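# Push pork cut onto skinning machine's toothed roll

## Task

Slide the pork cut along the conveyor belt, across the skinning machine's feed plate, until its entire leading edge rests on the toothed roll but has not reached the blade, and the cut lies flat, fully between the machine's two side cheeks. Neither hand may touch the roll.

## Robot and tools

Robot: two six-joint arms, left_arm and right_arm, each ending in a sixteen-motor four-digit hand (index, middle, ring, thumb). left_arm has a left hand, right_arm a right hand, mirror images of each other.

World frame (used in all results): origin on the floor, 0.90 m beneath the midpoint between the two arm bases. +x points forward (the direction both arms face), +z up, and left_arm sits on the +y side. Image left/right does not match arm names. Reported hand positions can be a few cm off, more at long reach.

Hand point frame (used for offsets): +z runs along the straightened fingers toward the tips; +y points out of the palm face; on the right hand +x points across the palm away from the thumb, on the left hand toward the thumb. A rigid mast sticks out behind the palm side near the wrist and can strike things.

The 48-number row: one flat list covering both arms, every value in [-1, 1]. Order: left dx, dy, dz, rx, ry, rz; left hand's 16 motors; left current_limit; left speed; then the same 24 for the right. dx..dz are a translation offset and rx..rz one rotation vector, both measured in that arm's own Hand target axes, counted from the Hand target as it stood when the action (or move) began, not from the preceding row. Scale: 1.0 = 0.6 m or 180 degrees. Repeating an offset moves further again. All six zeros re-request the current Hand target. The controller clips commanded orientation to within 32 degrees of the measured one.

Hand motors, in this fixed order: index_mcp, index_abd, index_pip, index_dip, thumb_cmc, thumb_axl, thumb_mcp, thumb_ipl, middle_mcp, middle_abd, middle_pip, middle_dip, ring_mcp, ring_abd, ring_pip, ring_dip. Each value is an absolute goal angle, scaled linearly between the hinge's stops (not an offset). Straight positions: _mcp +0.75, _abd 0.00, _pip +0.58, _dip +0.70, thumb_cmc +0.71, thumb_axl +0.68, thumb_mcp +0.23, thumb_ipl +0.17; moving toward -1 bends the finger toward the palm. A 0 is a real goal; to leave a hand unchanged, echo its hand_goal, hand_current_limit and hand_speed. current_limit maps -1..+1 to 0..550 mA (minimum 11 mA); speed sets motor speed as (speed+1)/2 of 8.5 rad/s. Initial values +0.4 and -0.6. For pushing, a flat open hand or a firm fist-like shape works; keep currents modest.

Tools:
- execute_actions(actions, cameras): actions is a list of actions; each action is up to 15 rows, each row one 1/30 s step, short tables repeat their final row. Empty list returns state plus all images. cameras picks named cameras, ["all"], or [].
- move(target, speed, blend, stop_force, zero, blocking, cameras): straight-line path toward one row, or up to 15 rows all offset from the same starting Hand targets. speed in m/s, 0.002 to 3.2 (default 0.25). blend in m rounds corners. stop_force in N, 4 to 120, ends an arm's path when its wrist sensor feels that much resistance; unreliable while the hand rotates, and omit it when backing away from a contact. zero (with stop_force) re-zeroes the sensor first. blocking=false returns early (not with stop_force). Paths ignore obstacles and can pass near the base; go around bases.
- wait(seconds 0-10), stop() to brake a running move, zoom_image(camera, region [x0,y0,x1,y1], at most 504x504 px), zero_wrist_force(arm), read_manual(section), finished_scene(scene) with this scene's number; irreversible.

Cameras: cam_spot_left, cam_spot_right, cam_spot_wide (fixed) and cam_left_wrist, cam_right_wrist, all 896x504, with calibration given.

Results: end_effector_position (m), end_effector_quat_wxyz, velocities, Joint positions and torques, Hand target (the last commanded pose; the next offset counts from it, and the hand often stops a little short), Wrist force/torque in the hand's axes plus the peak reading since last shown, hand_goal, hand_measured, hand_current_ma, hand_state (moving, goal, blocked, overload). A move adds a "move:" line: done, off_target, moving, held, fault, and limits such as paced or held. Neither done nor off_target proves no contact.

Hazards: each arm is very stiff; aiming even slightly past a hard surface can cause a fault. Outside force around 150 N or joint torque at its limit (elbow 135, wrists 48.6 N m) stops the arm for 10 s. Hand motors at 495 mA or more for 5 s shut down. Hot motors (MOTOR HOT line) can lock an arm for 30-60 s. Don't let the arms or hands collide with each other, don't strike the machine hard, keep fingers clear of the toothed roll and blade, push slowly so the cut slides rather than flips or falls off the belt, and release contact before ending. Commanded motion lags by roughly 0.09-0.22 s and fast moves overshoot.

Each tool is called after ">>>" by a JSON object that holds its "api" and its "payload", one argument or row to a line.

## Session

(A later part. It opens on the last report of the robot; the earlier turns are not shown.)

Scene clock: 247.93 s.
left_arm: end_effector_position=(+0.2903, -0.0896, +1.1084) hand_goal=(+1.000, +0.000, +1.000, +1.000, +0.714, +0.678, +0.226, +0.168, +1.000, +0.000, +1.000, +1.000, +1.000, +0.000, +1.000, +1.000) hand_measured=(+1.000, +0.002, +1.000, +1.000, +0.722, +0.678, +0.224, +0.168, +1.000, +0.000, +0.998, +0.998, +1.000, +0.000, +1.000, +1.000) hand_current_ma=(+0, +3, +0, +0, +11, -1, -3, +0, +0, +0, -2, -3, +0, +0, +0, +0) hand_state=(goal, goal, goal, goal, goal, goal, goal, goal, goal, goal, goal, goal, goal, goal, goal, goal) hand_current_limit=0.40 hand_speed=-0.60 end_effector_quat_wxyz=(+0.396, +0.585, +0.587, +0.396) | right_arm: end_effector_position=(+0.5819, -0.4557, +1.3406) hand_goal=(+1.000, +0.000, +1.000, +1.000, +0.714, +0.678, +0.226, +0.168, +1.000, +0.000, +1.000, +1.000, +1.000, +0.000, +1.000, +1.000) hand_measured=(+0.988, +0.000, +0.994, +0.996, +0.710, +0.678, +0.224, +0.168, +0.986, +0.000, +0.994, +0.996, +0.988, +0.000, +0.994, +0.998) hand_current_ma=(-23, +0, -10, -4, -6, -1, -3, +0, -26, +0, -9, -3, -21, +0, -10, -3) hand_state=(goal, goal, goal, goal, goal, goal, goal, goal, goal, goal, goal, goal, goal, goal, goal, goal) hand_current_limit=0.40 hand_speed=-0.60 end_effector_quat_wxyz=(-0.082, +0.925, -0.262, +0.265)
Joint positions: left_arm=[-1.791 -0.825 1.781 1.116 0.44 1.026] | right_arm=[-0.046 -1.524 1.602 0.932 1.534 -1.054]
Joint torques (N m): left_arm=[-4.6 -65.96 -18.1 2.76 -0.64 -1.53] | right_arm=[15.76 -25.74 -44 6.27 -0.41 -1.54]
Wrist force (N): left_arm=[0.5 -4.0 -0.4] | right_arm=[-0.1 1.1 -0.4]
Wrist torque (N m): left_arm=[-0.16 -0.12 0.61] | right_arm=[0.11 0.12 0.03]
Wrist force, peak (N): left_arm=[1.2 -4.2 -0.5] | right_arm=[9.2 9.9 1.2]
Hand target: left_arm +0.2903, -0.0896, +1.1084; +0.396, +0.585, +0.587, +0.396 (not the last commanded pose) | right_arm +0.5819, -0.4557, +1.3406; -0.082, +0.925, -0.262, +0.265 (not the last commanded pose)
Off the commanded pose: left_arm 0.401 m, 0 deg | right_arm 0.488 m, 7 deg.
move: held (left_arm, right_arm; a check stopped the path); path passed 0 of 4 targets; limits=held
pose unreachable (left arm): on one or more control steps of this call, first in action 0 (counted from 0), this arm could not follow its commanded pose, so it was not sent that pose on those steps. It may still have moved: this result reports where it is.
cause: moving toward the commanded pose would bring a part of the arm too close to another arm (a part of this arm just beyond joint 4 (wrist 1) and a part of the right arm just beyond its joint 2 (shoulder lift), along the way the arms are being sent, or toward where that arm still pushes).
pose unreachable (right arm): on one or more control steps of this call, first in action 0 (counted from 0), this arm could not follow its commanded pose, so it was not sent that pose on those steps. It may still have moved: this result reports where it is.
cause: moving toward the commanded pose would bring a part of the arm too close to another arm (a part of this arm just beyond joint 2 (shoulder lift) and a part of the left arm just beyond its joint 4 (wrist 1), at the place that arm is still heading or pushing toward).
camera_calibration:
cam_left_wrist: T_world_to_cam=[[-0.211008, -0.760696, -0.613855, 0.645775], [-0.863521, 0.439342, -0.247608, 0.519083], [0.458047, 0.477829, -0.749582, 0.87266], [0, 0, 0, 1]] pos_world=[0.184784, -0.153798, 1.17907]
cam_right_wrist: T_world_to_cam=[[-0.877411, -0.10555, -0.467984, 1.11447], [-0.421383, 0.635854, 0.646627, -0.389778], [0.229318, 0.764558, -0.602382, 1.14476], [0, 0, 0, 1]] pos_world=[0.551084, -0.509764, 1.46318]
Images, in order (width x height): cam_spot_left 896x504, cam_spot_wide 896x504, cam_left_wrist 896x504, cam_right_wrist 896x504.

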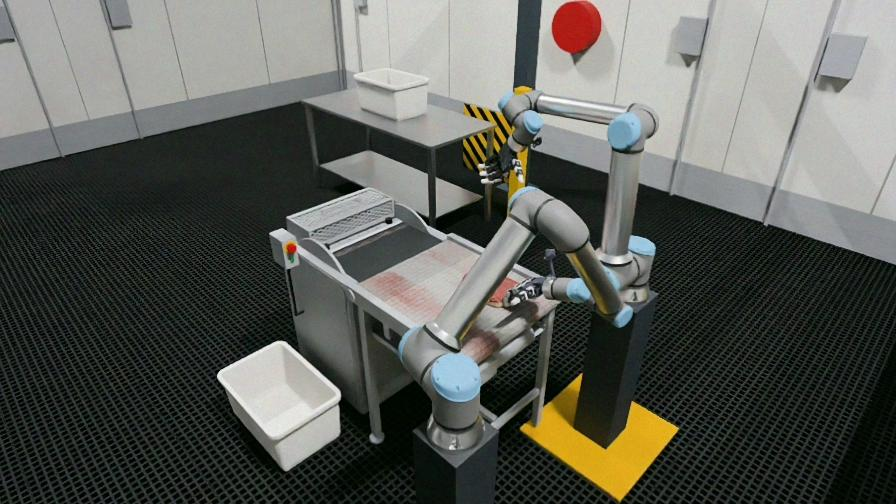

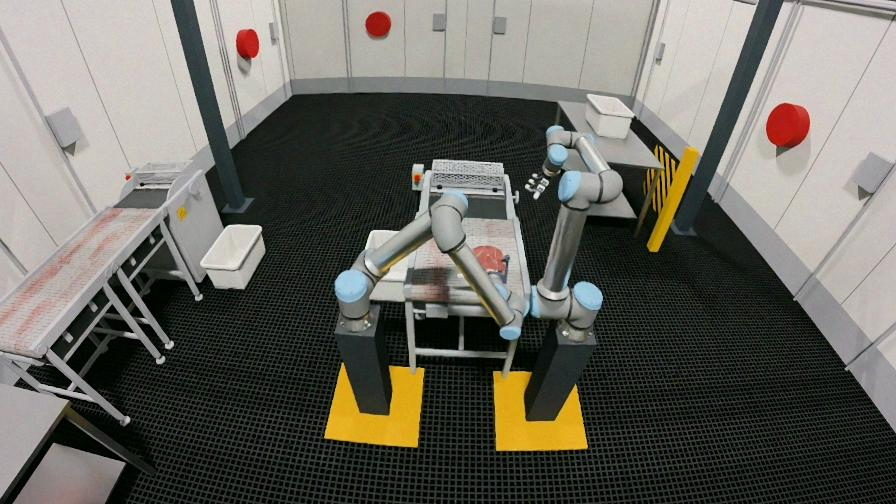

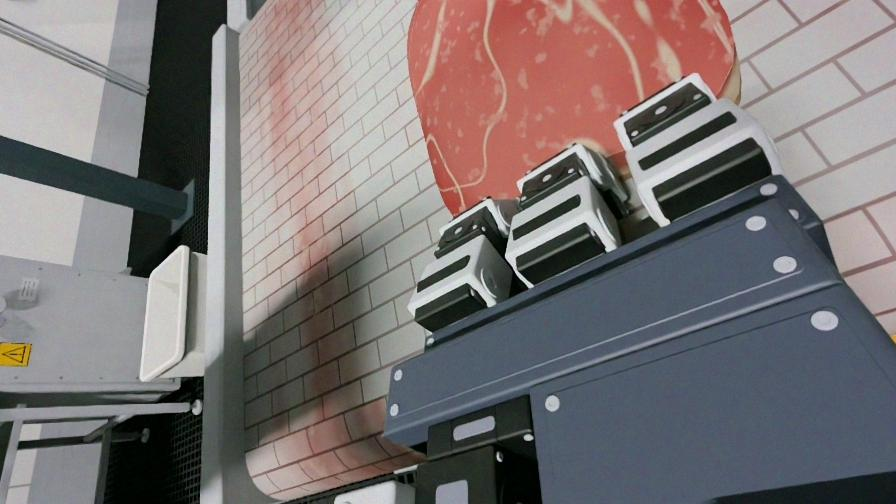

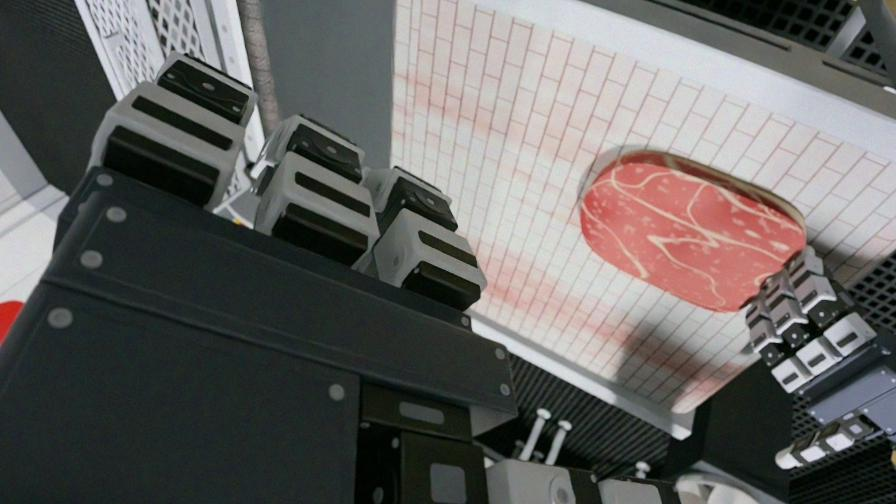

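>>> {"api": "move", "payload": {
  "target": [
    [0.0417,-0.0125,-0.0309,0,0,0,1,0,1,1,0.714,0.678,0.226,0.168,1,0,1,1,1,0,1,1,0.4,-0.6,-0.1056,-0.1703,0.0026,0,0,0,1,0,1,1,0.714,0.678,0.226,0.168,1,0,1,1,1,0,1,1,0.4,-0.6],
    [0.0417,0.0375,0.0927,0,0,0,1,0,1,1,0.714,0.678,0.226,0.168,1,0,1,1,1,0,1,1,0.4,-0.6,-0.1056,-0.1703,0.0026,0,0,0,1,0,1,1,0.714,0.678,0.226,0.168,1,0,1,1,1,0,1,1,0.4,-0.6],
    [0.0417,0.2497,0.6181,0,0,0,1,0,1,1,0.714,0.678,0.226,0.168,1,0,1,1,1,0,1,1,0.4,-0.6,-0.1056,-0.1703,0.0026,0,0,0,1,0,1,1,0.714,0.678,0.226,0.168,1,0,1,1,1,0,1,1,0.4,-0.6]
  ],
  "speed": [0.2,0.06,0.14],
  "blend": [0.001,0.005,0],
  "cameras": ["cam_left_wrist","cam_spot_left","cam_right_wrist"]
}}

Scene clock: 284.07 s.
left_arm: end_effector_position=(+0.6902, -0.0638, +1.1089) hand_goal=(+1.000, +0.000, +1.000, +1.000, +0.714, +0.678, +0.226, +0.168, +1.000, +0.000, +1.000, +1.000, +1.000, +0.000, +1.000, +1.000) hand_measured=(+1.000, +0.002, +1.000, +1.000, +0.722, +0.678, +0.224, +0.168, +1.000, +0.002, +1.000, +1.000, +1.000, -0.002, +1.000, +1.000) hand_current_ma=(+0, +2, +0, +0, +11, -1, -3, +0, +0, +1, +0, +0, +0, -2, +0, +0) hand_state=(goal, goal, goal, goal, goal, goal, goal, goal, goal, goal, goal, goal, goal, goal, goal, goal) hand_current_limit=0.40 hand_speed=-0.60 end_effector_quat_wxyz=(+0.396, +0.585, +0.587, +0.396) | right_arm: end_effector_position=(+0.5820, -0.3354, +1.3406) hand_goal=(+1.000, +0.000, +1.000, +1.000, +0.714, +0.678, +0.226, +0.168, +1.000, +0.000, +1.000, +1.000, +1.000, +0.000, +1.000, +1.000) hand_measured=(+0.988, +0.000, +0.994, +0.996, +0.710, +0.678, +0.224, +0.168, +0.986, +0.000, +0.994, +0.996, +0.988, +0.000, +0.994, +0.998) hand_current_ma=(-23, +0, -10, -4, -6, -1, -3, +0, -26, +0, -9, -3, -21, +0, -10, -3) hand_state=(goal, goal, goal, goal, goal, goal, goal, goal, goal, goal, goal, goal, goal, goal, goal, goal) hand_current_limit=0.40 hand_speed=-0.60 end_effector_quat_wxyz=(-0.082, +0.925, -0.262, +0.265)
Joint positions: left_arm=[-1.206 -0.884 1.549 0.183 0.521 2.364] | right_arm=[0.185 -1.444 1.516 0.943 1.656 -0.859]
Joint torques (N m): left_arm=[14.75 -70.85 -40.88 -1.15 0.79 1.93] | right_arm=[15.24 -31.62 -44.63 6.24 1.91 1.54]
Wrist force (N): left_arm=[1.2 -2.9 -7.3] | right_arm=[-0.7 1.3 0.1]
Wrist torque (N m): left_arm=[0.77 -0.41 0.32] | right_arm=[0.09 0.18 -0.18]
Wrist force, peak (N): left_arm=[2.0 -4.5 -10.1] | right_arm=[0.7 2.5 -0.5]
Hand target: left_arm +0.6902, -0.0638, +1.1089; +0.396, +0.585, +0.587, +0.396 | right_arm +0.5820, -0.3354, +1.3406; -0.082, +0.925, -0.262, +0.265
Off the commanded pose: left_arm 0.000 m, 0 deg | right_arm 0.000 m, 0 deg.
move: done
camera_calibration:
cam_left_wrist: T_world_to_cam=[[-0.211008, -0.760696, -0.613855, 0.75009], [-0.863521, 0.439342, -0.247608, 0.853194], [0.458047, 0.477829, -0.749582, 0.677534], [0, 0, 0, 1]] pos_world=[0.584684, -0.127998, 1.17957]
cam_right_wrist: T_world_to_cam=[[-0.877429, -0.105609, -0.467938, 1.12717], [-0.421407, 0.635772, 0.646691, -0.466341], [0.229205, 0.764618, -0.602349, 1.0528], [0, 0, 0, 1]] pos_world=[0.551184, -0.389464, 1.46318]
Images, in order (width x height): cam_spot_left 896x504, cam_left_wrist 896x504, cam_right_wrist 896x504.

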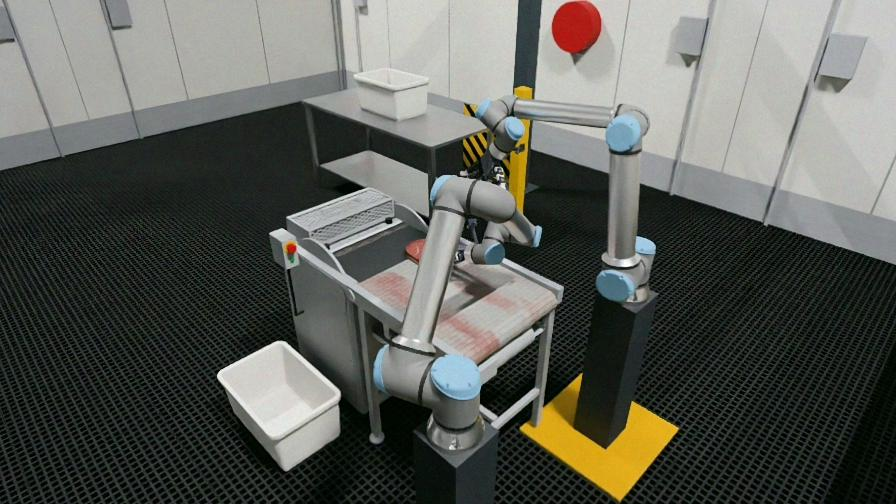

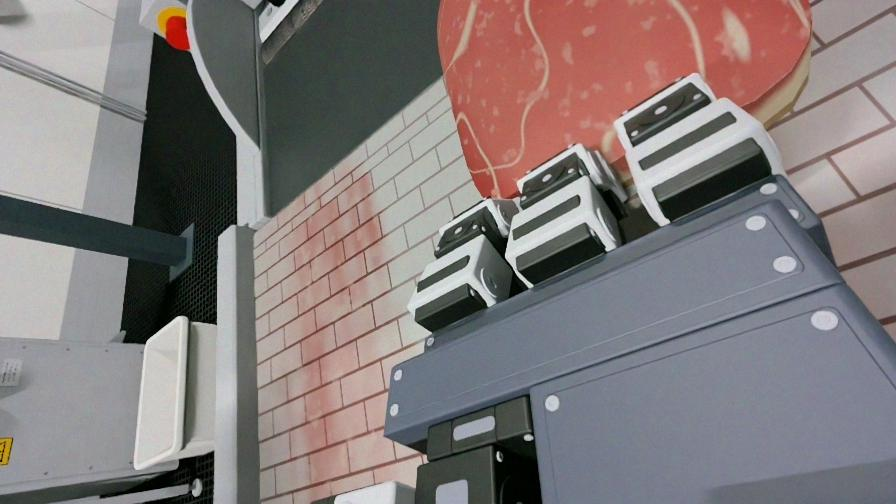

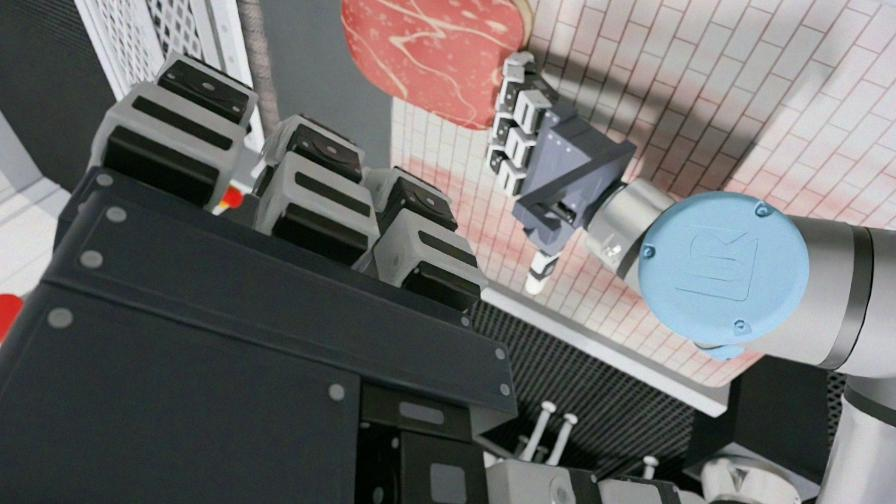

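>>> {"api": "move", "payload": {
  "target": [0,0.0005,0.001,0,0,0,1,0,1,1,0.714,0.678,0.226,0.168,1,0,1,1,1,0,1,1,0.4,-0.6,0.4924,-0.2727,0.544,0,0,0,1,0,1,1,0.714,0.678,0.226,0.168,1,0,1,1,1,0,1,1,0.4,-0.6],
  "speed": 0.35,
  "cameras": ["cam_right_wrist","cam_spot_wide","cam_spot_right"]
}}

Scene clock: 291.97 s.
left_arm: end_effector_position=(+0.6909, -0.0638, +1.1090) hand_goal=(+1.000, +0.000, +1.000, +1.000, +0.714, +0.678, +0.226, +0.168, +1.000, +0.000, +1.000, +1.000, +1.000, +0.000, +1.000, +1.000) hand_measured=(+1.000, +0.002, +1.000, +1.000, +0.722, +0.678, +0.224, +0.168, +1.000, +0.002, +1.000, +1.000, +1.000, -0.002, +1.000, +1.000) hand_current_ma=(+0, +2, +0, +0, +11, -1, -3, +0, +0, +1, +0, +0, +0, -2, +0, +0) hand_state=(goal, goal, goal, goal, goal, goal, goal, goal, goal, goal, goal, goal, goal, goal, goal, goal) hand_current_limit=0.40 hand_speed=-0.60 end_effector_quat_wxyz=(+0.396, +0.585, +0.587, +0.396) | right_arm: end_effector_position=(+1.0412, -0.3479, +1.2437) hand_goal=(+1.000, +0.000, +1.000, +1.000, +0.714, +0.678, +0.226, +0.168, +1.000, +0.000, +1.000, +1.000, +1.000, +0.000, +1.000, +1.000) hand_measured=(+0.988, +0.000, +0.994, +0.996, +0.710, +0.678, +0.224, +0.168, +0.986, +0.000, +0.994, +0.996, +0.988, +0.000, +0.994, +0.998) hand_current_ma=(-23, +0, -10, -4, -6, -1, -3, +0, -26, +0, -9, -3, -21, +0, -10, -3) hand_state=(goal, goal, goal, goal, goal, goal, goal, goal, goal, goal, goal, goal, goal, goal, goal, goal) hand_current_limit=0.40 hand_speed=-0.60 end_effector_quat_wxyz=(-0.082, +0.924, -0.262, +0.265)
Joint positions: left_arm=[-1.205 -0.883 1.548 0.182 0.522 2.366] | right_arm=[0.087 -0.475 0.136 1.348 1.604 -0.942]
Joint torques (N m): left_arm=[16.44 -69.76 -40.95 -0.49 0.48 2] | right_arm=[16.73 -94.17 -43.23 6.14 2.18 1.74]
Wrist force (N): left_arm=[1.2 -3.1 -7.4] | right_arm=[-0.5 1.7 -0.5]
Wrist torque (N m): left_arm=[0.82 -0.45 0.33] | right_arm=[0.20 0.11 -0.17]
Wrist force, peak (N): left_arm=[1.3 -3.0 -8.3] | right_arm=[-1.6 2.2 -1.7]
Hand target: left_arm +0.6909, -0.0638, +1.1090; +0.396, +0.585, +0.587, +0.396 | right_arm +1.0414, -0.3479, +1.2437; -0.082, +0.925, -0.262, +0.265
Off the commanded pose: left_arm 0.000 m, 0 deg | right_arm 0.000 m, 0 deg.
move: done
camera_calibration:
cam_right_wrist: T_world_to_cam=[[-0.877054, -0.105773, -0.468602, 1.48378], [-0.422029, 0.63565, 0.646406, -0.20123], [0.229494, 0.764697, -0.602138, 0.898291], [0, 0, 0, 1]] pos_world=[1.01028, -0.402064, 1.36628]
Images, in order (width x height): cam_spot_right 896x504, cam_spot_wide 896x504, cam_right_wrist 896x504.

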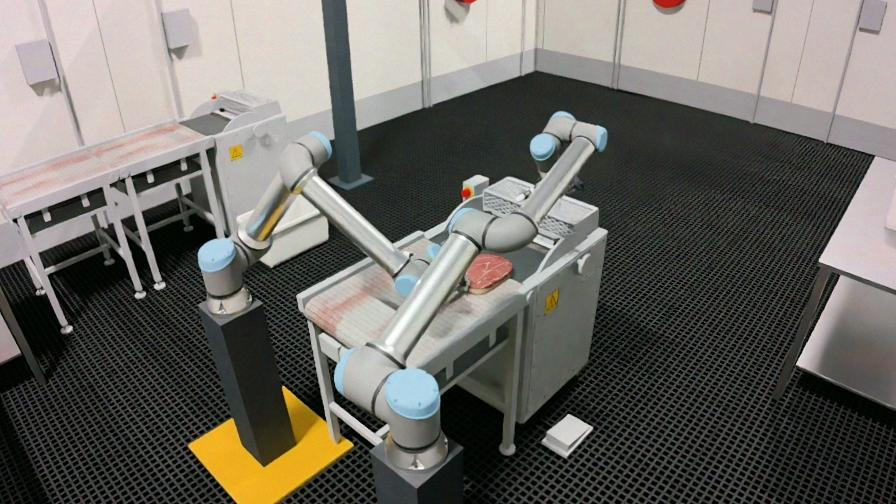

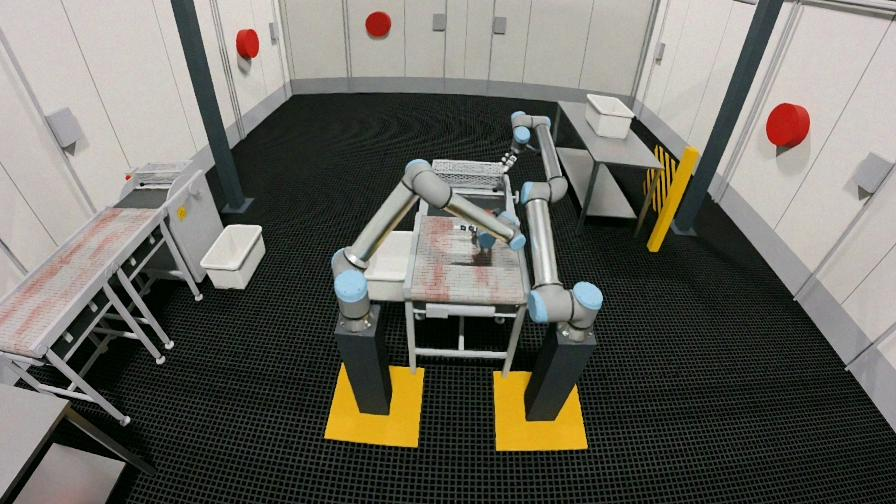

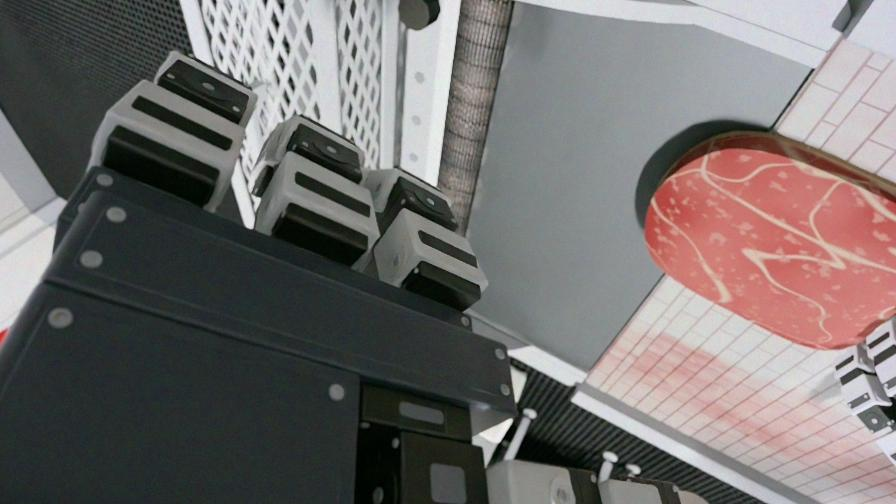

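>>> {"api": "zoom_image", "payload": {
  "camera": "cam_right_wrist",
  "region": [390, 0, 550, 240]
}}

>>> {"api": "zoom_image", "payload": {
  "camera": "cam_right_wrist",
  "region": [600, 80, 896, 420]
}}

Scaled by 2.100.

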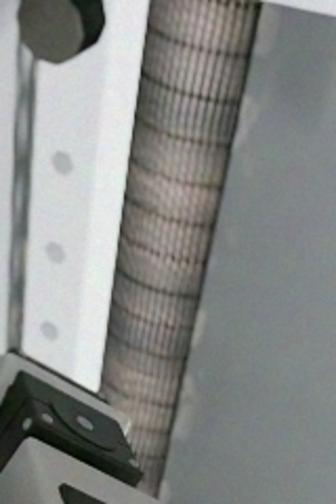

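Scaled by 1.482.

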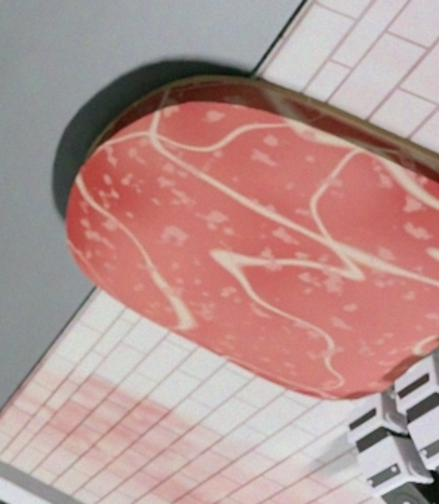

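>>> {"api": "move", "payload": {
  "target": [0,0.1118,0.2766,0,0,0,1,0,1,1,0.714,0.678,0.226,0.168,1,0,1,1,1,0,1,1,0.4,-0.6,0,0,0,0,0,0,1,0,1,1,0.714,0.678,0.226,0.168,1,0,1,1,1,0,1,1,0.4,-0.6],
  "speed": 0.12,
  "cameras": ["cam_right_wrist","cam_left_wrist","cam_spot_right"]
}}

>>> {"api": "zoom_image", "payload": {
  "camera": "cam_right_wrist",
  "region": [420, 0, 660, 240]
}}

Scene clock: 328.53 s.
left_arm: end_effector_position=(+0.8699, -0.0634, +1.1092) hand_goal=(+1.000, +0.000, +1.000, +1.000, +0.714, +0.678, +0.226, +0.168, +1.000, +0.000, +1.000, +1.000, +1.000, +0.000, +1.000, +1.000) hand_measured=(+1.000, +0.002, +1.000, +1.000, +0.722, +0.678, +0.224, +0.168, +1.000, -0.002, +1.000, +1.000, +1.000, -0.002, +1.000, +1.000) hand_current_ma=(+0, +2, +0, +0, +11, -1, -3, +0, +0, -1, +0, +0, +0, -2, +0, +0) hand_state=(goal, goal, goal, goal, goal, goal, goal, goal, goal, goal, goal, goal, goal, goal, goal, goal) hand_current_limit=0.40 hand_speed=-0.60 end_effector_quat_wxyz=(+0.396, +0.585, +0.587, +0.396) | right_arm: end_effector_position=(+1.0412, -0.3479, +1.2437) hand_goal=(+1.000, +0.000, +1.000, +1.000, +0.714, +0.678, +0.226, +0.168, +1.000, +0.000, +1.000, +1.000, +1.000, +0.000, +1.000, +1.000) hand_measured=(+0.988, +0.000, +0.994, +0.996, +0.710, +0.678, +0.224, +0.168, +0.986, +0.000, +0.994, +0.996, +0.988, +0.000, +0.994, +0.998) hand_current_ma=(-23, +0, -10, -4, -6, -1, -3, +0, -26, +0, -9, -3, -21, +0, -10, -3) hand_state=(goal, goal, goal, goal, goal, goal, goal, goal, goal, goal, goal, goal, goal, goal, goal, goal) hand_current_limit=0.40 hand_speed=-0.60 end_effector_quat_wxyz=(-0.082, +0.924, -0.262, +0.265)
Joint positions: left_arm=[-1.006 -0.765 1.291 0.12 0.669 2.607] | right_arm=[0.087 -0.475 0.136 1.348 1.604 -0.942]
Joint torques (N m): left_arm=[19.13 -84.81 -48.44 2.78 0.35 2.12] | right_arm=[13.54 -92.91 -43 6.35 1.74 1.39]
Wrist force (N): left_arm=[1.3 -5.8 -6.9] | right_arm=[-0.6 1.8 -0.4]
Wrist torque (N m): left_arm=[0.97 -0.52 0.44] | right_arm=[0.18 0.13 -0.18]
Wrist force, peak (N): left_arm=[0.9 -4.2 -10.6] | right_arm=[-0.8 2.0 -0.1]
Hand target: left_arm +0.8699, -0.0634, +1.1092; +0.396, +0.585, +0.587, +0.396 | right_arm +1.0412, -0.3479, +1.2437; -0.082, +0.924, -0.262, +0.265
Off the commanded pose: left_arm 0.000 m, 0 deg | right_arm 0.000 m, 0 deg.
move: done
camera_calibration:
cam_left_wrist: T_world_to_cam=[[-0.211074, -0.760663, -0.613873, 0.788491], [-0.863505, 0.4394, -0.247562, 1.0081], [0.458047, 0.477828, -0.749582, 0.595227], [0, 0, 0, 1]] pos_world=[0.764284, -0.127598, 1.17977]
cam_right_wrist: T_world_to_cam=[[-0.877054, -0.105773, -0.468602, 1.48374], [-0.422029, 0.63565, 0.646406, -0.201165], [0.229494, 0.764697, -0.602138, 0.898231], [0, 0, 0, 1]] pos_world=[1.01028, -0.402064, 1.36618]
Images, in order (width x height): cam_spot_right 896x504, cam_left_wrist 896x504, cam_right_wrist 896x504.

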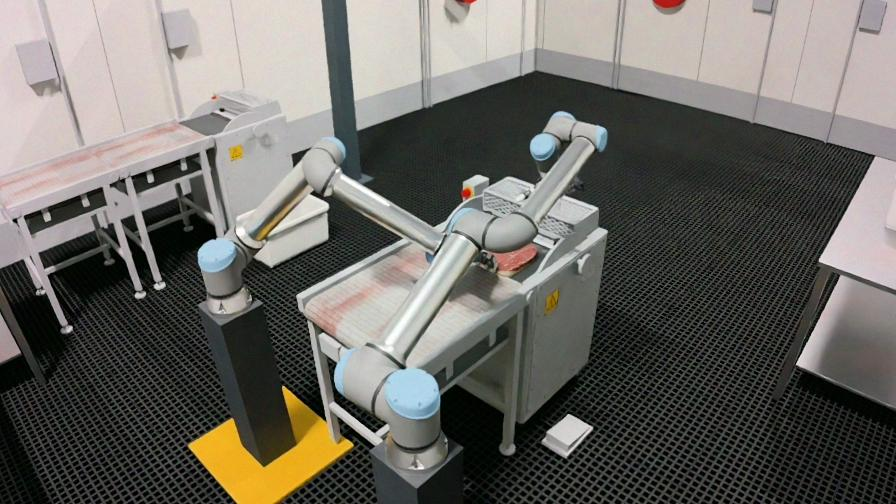

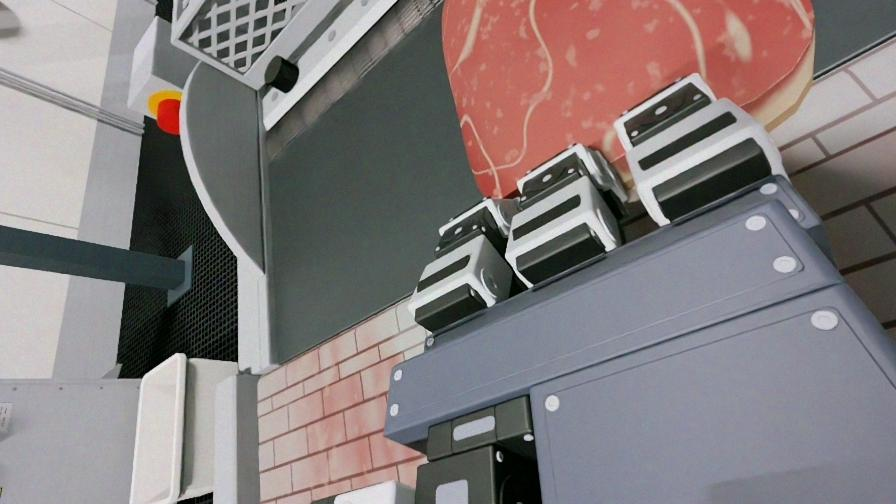

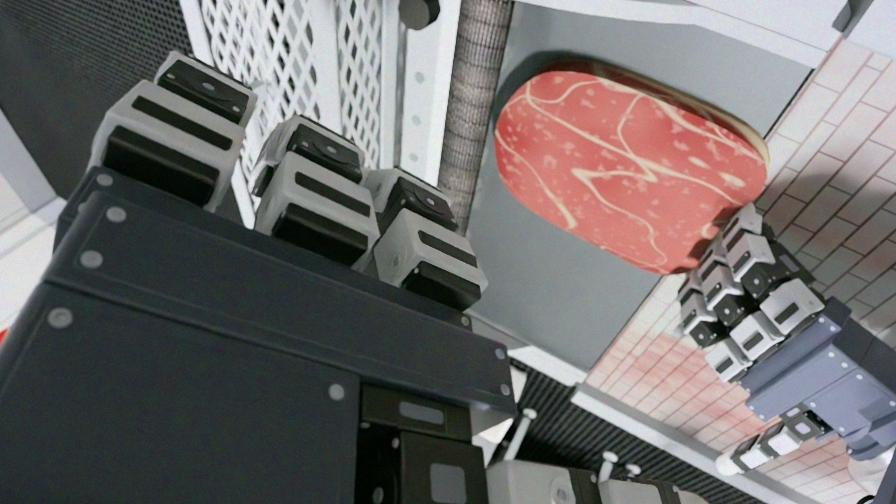

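Scaled by 2.100.

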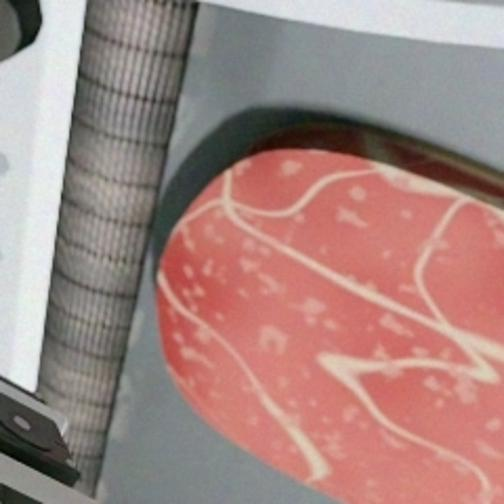

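>>> {"api": "move", "payload": {
  "target": [0,0.0312,0.0773,0,0,0,1,0,1,1,0.714,0.678,0.226,0.168,1,0,1,1,1,0,1,1,0.4,-0.6,0,0,0,0,0,0,1,0,1,1,0.714,0.678,0.226,0.168,1,0,1,1,1,0,1,1,0.4,-0.6],
  "speed": 0.05,
  "cameras": ["cam_right_wrist","cam_left_wrist"]
}}

>>> {"api": "zoom_image", "payload": {
  "camera": "cam_right_wrist",
  "region": [420, 0, 580, 180]
}}

Scene clock: 351.53 s.
left_arm: end_effector_position=(+0.9199, -0.0633, +1.1093) hand_goal=(+1.000, +0.000, +1.000, +1.000, +0.714, +0.678, +0.226, +0.168, +1.000, +0.000, +1.000, +1.000, +1.000, +0.000, +1.000, +1.000) hand_measured=(+1.000, +0.002, +1.000, +1.000, +0.722, +0.678, +0.224, +0.168, +1.000, -0.004, +1.000, +1.000, +1.000, +0.004, +1.000, +1.000) hand_current_ma=(+0, +2, +0, +0, +11, -1, -3, +0, +0, -4, +0, +0, +1, +5, +0, +0) hand_state=(goal, goal, goal, goal, goal, goal, goal, goal, goal, goal, goal, goal, goal, goal, goal, goal) hand_current_limit=0.40 hand_speed=-0.60 end_effector_quat_wxyz=(+0.396, +0.585, +0.587, +0.396) | right_arm: end_effector_position=(+1.0412, -0.3479, +1.2437) hand_goal=(+1.000, +0.000, +1.000, +1.000, +0.714, +0.678, +0.226, +0.168, +1.000, +0.000, +1.000, +1.000, +1.000, +0.000, +1.000, +1.000) hand_measured=(+0.988, +0.000, +0.994, +0.996, +0.710, +0.678, +0.224, +0.168, +0.986, +0.000, +0.994, +0.996, +0.988, +0.000, +0.994, +0.998) hand_current_ma=(-23, +0, -10, -4, -6, -1, -3, +0, -26, +0, -9, -3, -21, +0, -10, -3) hand_state=(goal, goal, goal, goal, goal, goal, goal, goal, goal, goal, goal, goal, goal, goal, goal, goal) hand_current_limit=0.40 hand_speed=-0.60 end_effector_quat_wxyz=(-0.082, +0.924, -0.262, +0.265)
Joint positions: left_arm=[-0.959 -0.718 1.197 0.134 0.707 2.65] | right_arm=[0.087 -0.475 0.136 1.348 1.604 -0.942]
Joint torques (N m): left_arm=[17.2 -92.56 -52.49 2.12 0.11 1.31] | right_arm=[16.41 -93.63 -42.71 5.97 1.75 1.46]
Wrist force (N): left_arm=[0.9 -8.6 -7.1] | right_arm=[-0.6 1.5 -0.1]
Wrist torque (N m): left_arm=[1.23 -0.38 0.63] | right_arm=[0.13 0.12 -0.18]
Wrist force, peak (N): left_arm=[1.3 -8.9 -7.2] | right_arm=[-1.2 1.9 0.1]
Hand target: left_arm +0.9199, -0.0633, +1.1092; +0.396, +0.585, +0.587, +0.396 | right_arm +1.0412, -0.3479, +1.2437; -0.082, +0.924, -0.262, +0.265
Off the commanded pose: left_arm 0.000 m, 0 deg | right_arm 0.000 m, 0 deg.
move: done
camera_calibration:
cam_left_wrist: T_world_to_cam=[[-0.211008, -0.760696, -0.613855, 0.799123], [-0.863521, 0.439342, -0.247608, 1.0514], [0.458047, 0.477829, -0.749582, 0.572306], [0, 0, 0, 1]] pos_world=[0.814384, -0.127498, 1.17987]
cam_right_wrist: T_world_to_cam=[[-0.877054, -0.105773, -0.468602, 1.48374], [-0.422029, 0.63565, 0.646406, -0.201165], [0.229494, 0.764697, -0.602138, 0.898231], [0, 0, 0, 1]] pos_world=[1.01028, -0.402064, 1.36618]
Images, in order (width x height): cam_left_wrist 896x504, cam_right_wrist 896x504.

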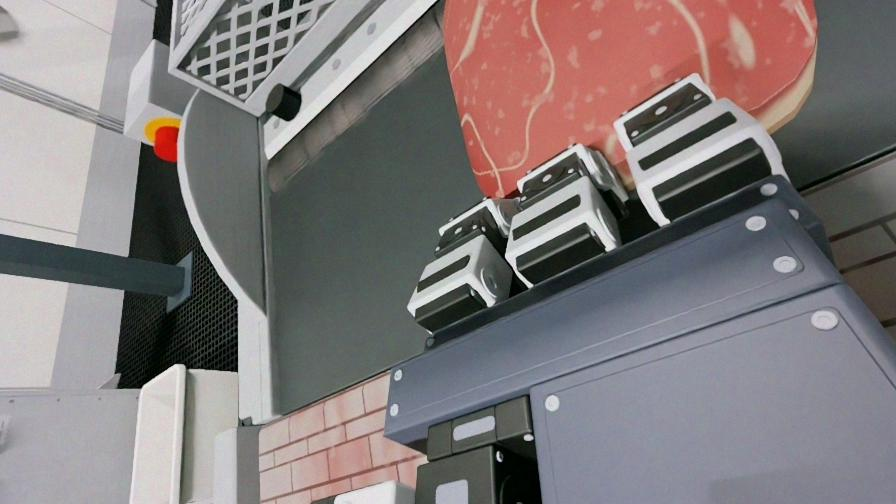

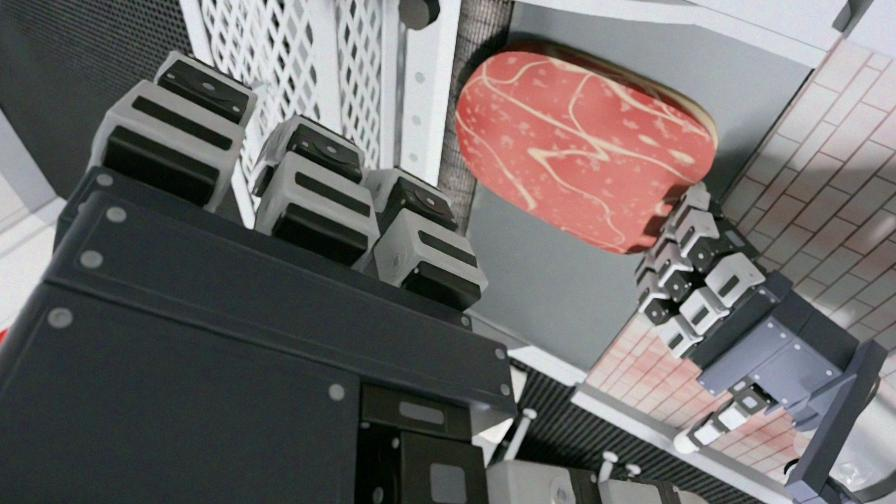

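Scaled by 2.800.

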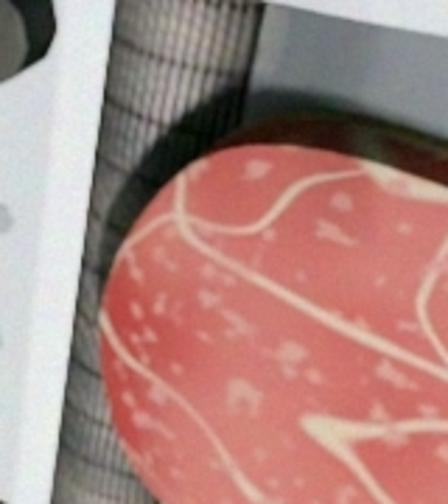

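>>> {"api": "move", "payload": {
  "target": [0,0.0097,0.0239,0,0,0,1,0,1,1,0.714,0.678,0.226,0.168,1,0,1,1,1,0,1,1,0.4,-0.6,0,0,0,0,0,0,1,0,1,1,0.714,0.678,0.226,0.168,1,0,1,1,1,0,1,1,0.4,-0.6],
  "speed": 0.03,
  "cameras": ["cam_right_wrist"]
}}

>>> {"api": "zoom_image", "payload": {
  "camera": "cam_right_wrist",
  "region": [420, 0, 580, 180]
}}

Scene clock: 375.30 s.
left_arm: end_effector_position=(+0.9354, -0.0633, +1.1093) hand_goal=(+1.000, +0.000, +1.000, +1.000, +0.714, +0.678, +0.226, +0.168, +1.000, +0.000, +1.000, +1.000, +1.000, +0.000, +1.000, +1.000) hand_measured=(+1.000, +0.002, +1.000, +1.000, +0.722, +0.678, +0.224, +0.168, +1.000, -0.004, +1.000, +1.000, +1.000, +0.004, +1.000, +1.000) hand_current_ma=(+0, +2, +0, +0, +11, -1, -3, +0, +0, -4, +0, +0, +1, +5, +0, +0) hand_state=(goal, goal, goal, goal, goal, goal, goal, goal, goal, goal, goal, goal, goal, goal, goal, goal) hand_current_limit=0.40 hand_speed=-0.60 end_effector_quat_wxyz=(+0.396, +0.585, +0.587, +0.396) | right_arm: end_effector_position=(+1.0412, -0.3479, +1.2437) hand_goal=(+1.000, +0.000, +1.000, +1.000, +0.714, +0.678, +0.226, +0.168, +1.000, +0.000, +1.000, +1.000, +1.000, +0.000, +1.000, +1.000) hand_measured=(+0.988, +0.000, +0.994, +0.996, +0.710, +0.678, +0.224, +0.168, +0.986, +0.000, +0.994, +0.996, +0.988, +0.000, +0.994, +0.998) hand_current_ma=(-23, +0, -10, -4, -6, -1, -3, +0, -26, +0, -9, -3, -21, +0, -10, -3) hand_state=(goal, goal, goal, goal, goal, goal, goal, goal, goal, goal, goal, goal, goal, goal, goal, goal) hand_current_limit=0.40 hand_speed=-0.60 end_effector_quat_wxyz=(-0.082, +0.924, -0.262, +0.265)
Joint positions: left_arm=[-0.945 -0.702 1.165 0.141 0.718 2.663] | right_arm=[0.087 -0.475 0.136 1.348 1.604 -0.942]
Joint torques (N m): left_arm=[17.76 -95.1 -51.11 2.07 0.56 1.92] | right_arm=[14.36 -93.62 -43.1 6.2 1.69 1.63]
Wrist force (N): left_arm=[0.3 -7.8 -6.4] | right_arm=[-0.8 1.3 -0.3]
Wrist torque (N m): left_arm=[1.22 -0.31 0.56] | right_arm=[0.13 0.16 -0.20]
Wrist force, peak (N): left_arm=[0.5 -8.7 -8.1] | right_arm=[-0.8 2.1 -0.1]
Hand target: left_arm +0.9354, -0.0633, +1.1093; +0.396, +0.585, +0.587, +0.396 | right_arm +1.0412, -0.3479, +1.2437; -0.082, +0.924, -0.262, +0.265
Off the commanded pose: left_arm 0.000 m, 0 deg | right_arm 0.000 m, 0 deg.
move: done
camera_calibration:
cam_right_wrist: T_world_to_cam=[[-0.877054, -0.105773, -0.468602, 1.48374], [-0.422029, 0.63565, 0.646406, -0.201165], [0.229494, 0.764697, -0.602138, 0.898231], [0, 0, 0, 1]] pos_world=[1.01028, -0.402064, 1.36618]
Images, in order (width x height): cam_right_wrist 896x504.

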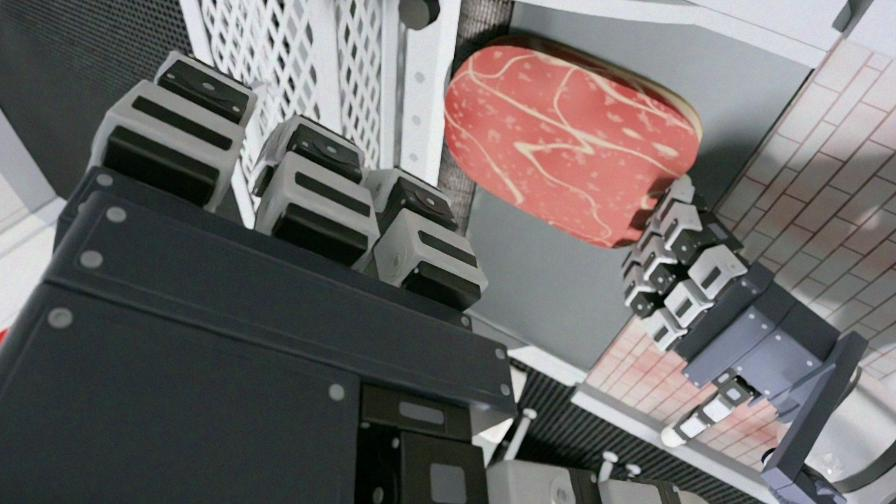

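Scaled by 2.800.

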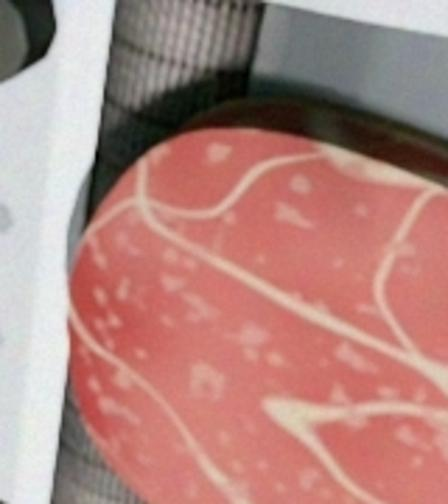

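>>> {"api": "wait", "payload": {
  "seconds": 0,
  "cameras": ["cam_right_wrist","cam_spot_left","cam_spot_right"]
}}

>>> {"api": "zoom_image", "payload": {
  "camera": "cam_right_wrist",
  "region": [380, 0, 640, 260]
}}

Scene clock: 394.67 s.
left_arm: end_effector_position=(+0.9354, -0.0633, +1.1093) hand_goal=(+1.000, +0.000, +1.000, +1.000, +0.714, +0.678, +0.226, +0.168, +1.000, +0.000, +1.000, +1.000, +1.000, +0.000, +1.000, +1.000) hand_measured=(+1.000, +0.002, +1.000, +1.000, +0.722, +0.678, +0.224, +0.168, +1.000, -0.004, +1.000, +1.000, +1.000, +0.004, +1.000, +1.000) hand_current_ma=(+0, +2, +0, +0, +11, -1, -3, +0, +0, -4, +0, +0, +1, +5, +0, +0) hand_state=(goal, goal, goal, goal, goal, goal, goal, goal, goal, goal, goal, goal, goal, goal, goal, goal) hand_current_limit=0.40 hand_speed=-0.60 end_effector_quat_wxyz=(+0.396, +0.585, +0.587, +0.396) | right_arm: end_effector_position=(+1.0412, -0.3479, +1.2437) hand_goal=(+1.000, +0.000, +1.000, +1.000, +0.714, +0.678, +0.226, +0.168, +1.000, +0.000, +1.000, +1.000, +1.000, +0.000, +1.000, +1.000) hand_measured=(+0.988, +0.000, +0.994, +0.996, +0.710, +0.678, +0.224, +0.168, +0.986, +0.000, +0.994, +0.996, +0.988, +0.000, +0.994, +0.998) hand_current_ma=(-23, +0, -10, -4, -6, -1, -3, +0, -26, +0, -9, -3, -21, +0, -10, -3) hand_state=(goal, goal, goal, goal, goal, goal, goal, goal, goal, goal, goal, goal, goal, goal, goal, goal) hand_current_limit=0.40 hand_speed=-0.60 end_effector_quat_wxyz=(-0.082, +0.924, -0.262, +0.265)
Joint positions: left_arm=[-0.945 -0.702 1.165 0.141 0.719 2.663] | right_arm=[0.087 -0.475 0.136 1.348 1.604 -0.942]
Joint torques (N m): left_arm=[17.2 -91.21 -52.22 1.88 -0.03 1.67] | right_arm=[16.32 -93.07 -43.47 6.29 1.73 1.44]
Wrist force (N): left_arm=[0.7 -8.4 -6.4] | right_arm=[-0.7 1.8 -0.2]
Wrist torque (N m): left_arm=[1.16 -0.37 0.60] | right_arm=[0.17 0.13 -0.18]
Wrist force, peak (N): left_arm=[0.9 -9.0 -6.9] | right_arm=[-0.6 2.0 -0.1]
Hand target: left_arm +0.9354, -0.0633, +1.1093; +0.396, +0.585, +0.587, +0.396 | right_arm +1.0412, -0.3479, +1.2437; -0.082, +0.924, -0.262, +0.265
Off the commanded pose: left_arm 0.000 m, 0 deg | right_arm 0.000 m, 0 deg.
camera_calibration:
cam_right_wrist: T_world_to_cam=[[-0.877054, -0.105773, -0.468602, 1.48374], [-0.422029, 0.63565, 0.646406, -0.201165], [0.229494, 0.764697, -0.602138, 0.898231], [0, 0, 0, 1]] pos_world=[1.01028, -0.402064, 1.36618]
Images, in order (width x height): cam_spot_left 896x504, cam_spot_right 896x504, cam_right_wrist 896x504.

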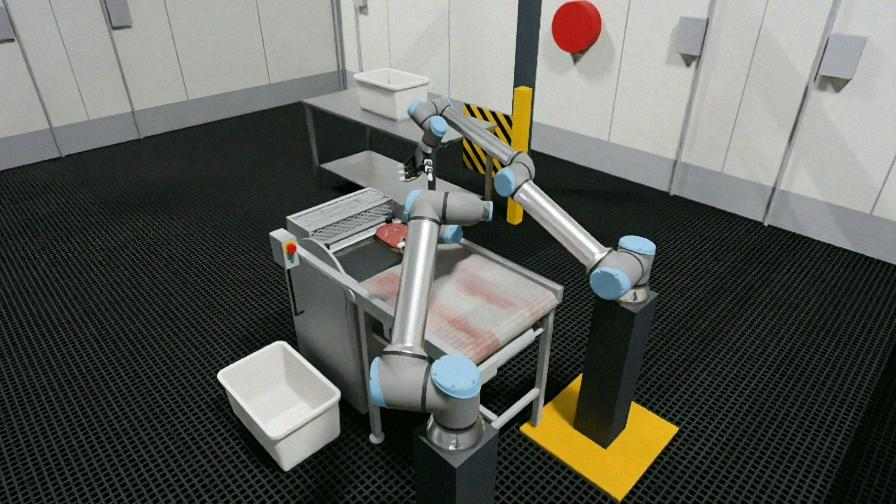

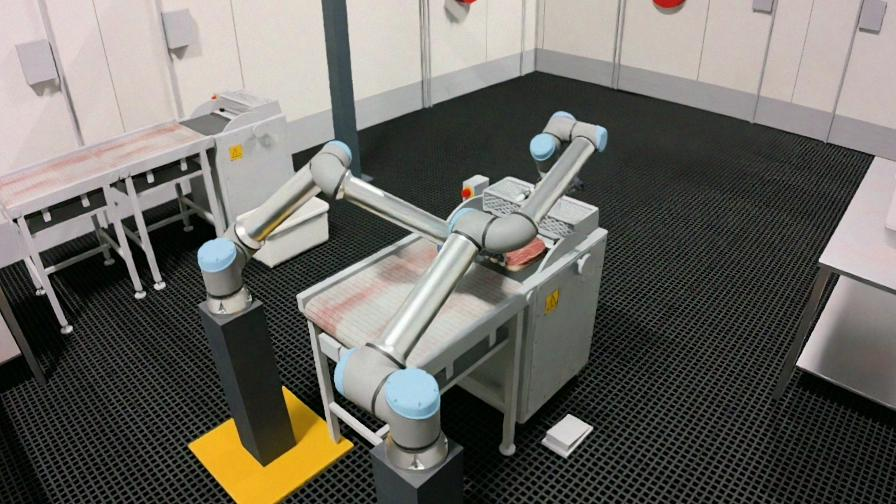

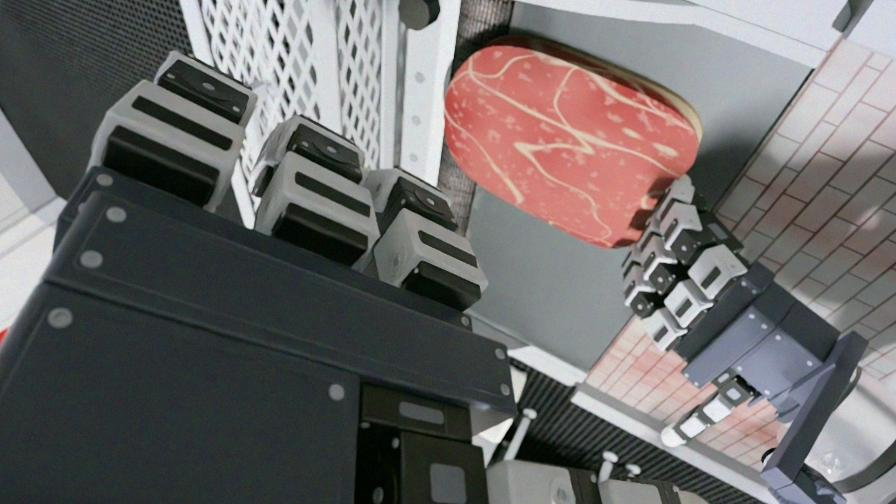

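Scaled by 1.938.

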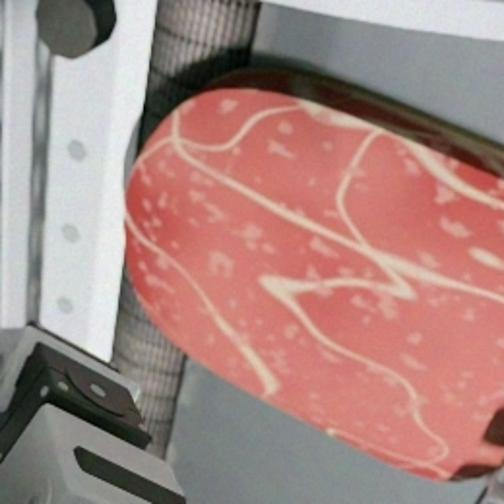

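>>> {"api": "zoom_image", "payload": {
  "camera": "cam_spot_right",
  "region": [490, 200, 590, 290]
}}

>>> {"api": "zoom_image", "payload": {
  "camera": "cam_spot_left",
  "region": [340, 190, 460, 280]
}}

>>> {"api": "zoom_image", "payload": {
  "camera": "cam_right_wrist",
  "region": [420, 20, 520, 120]
}}

Scaled by 5.040.

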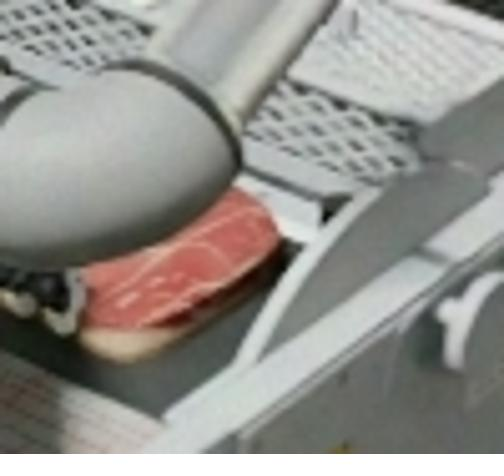

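Scaled by 4.200.

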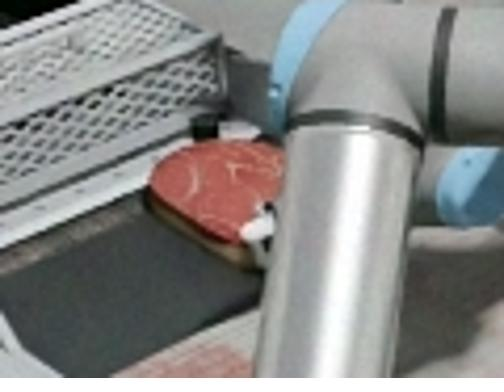

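Scaled by 5.040.

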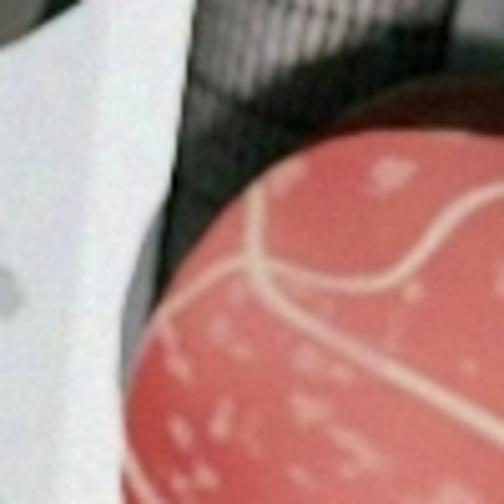

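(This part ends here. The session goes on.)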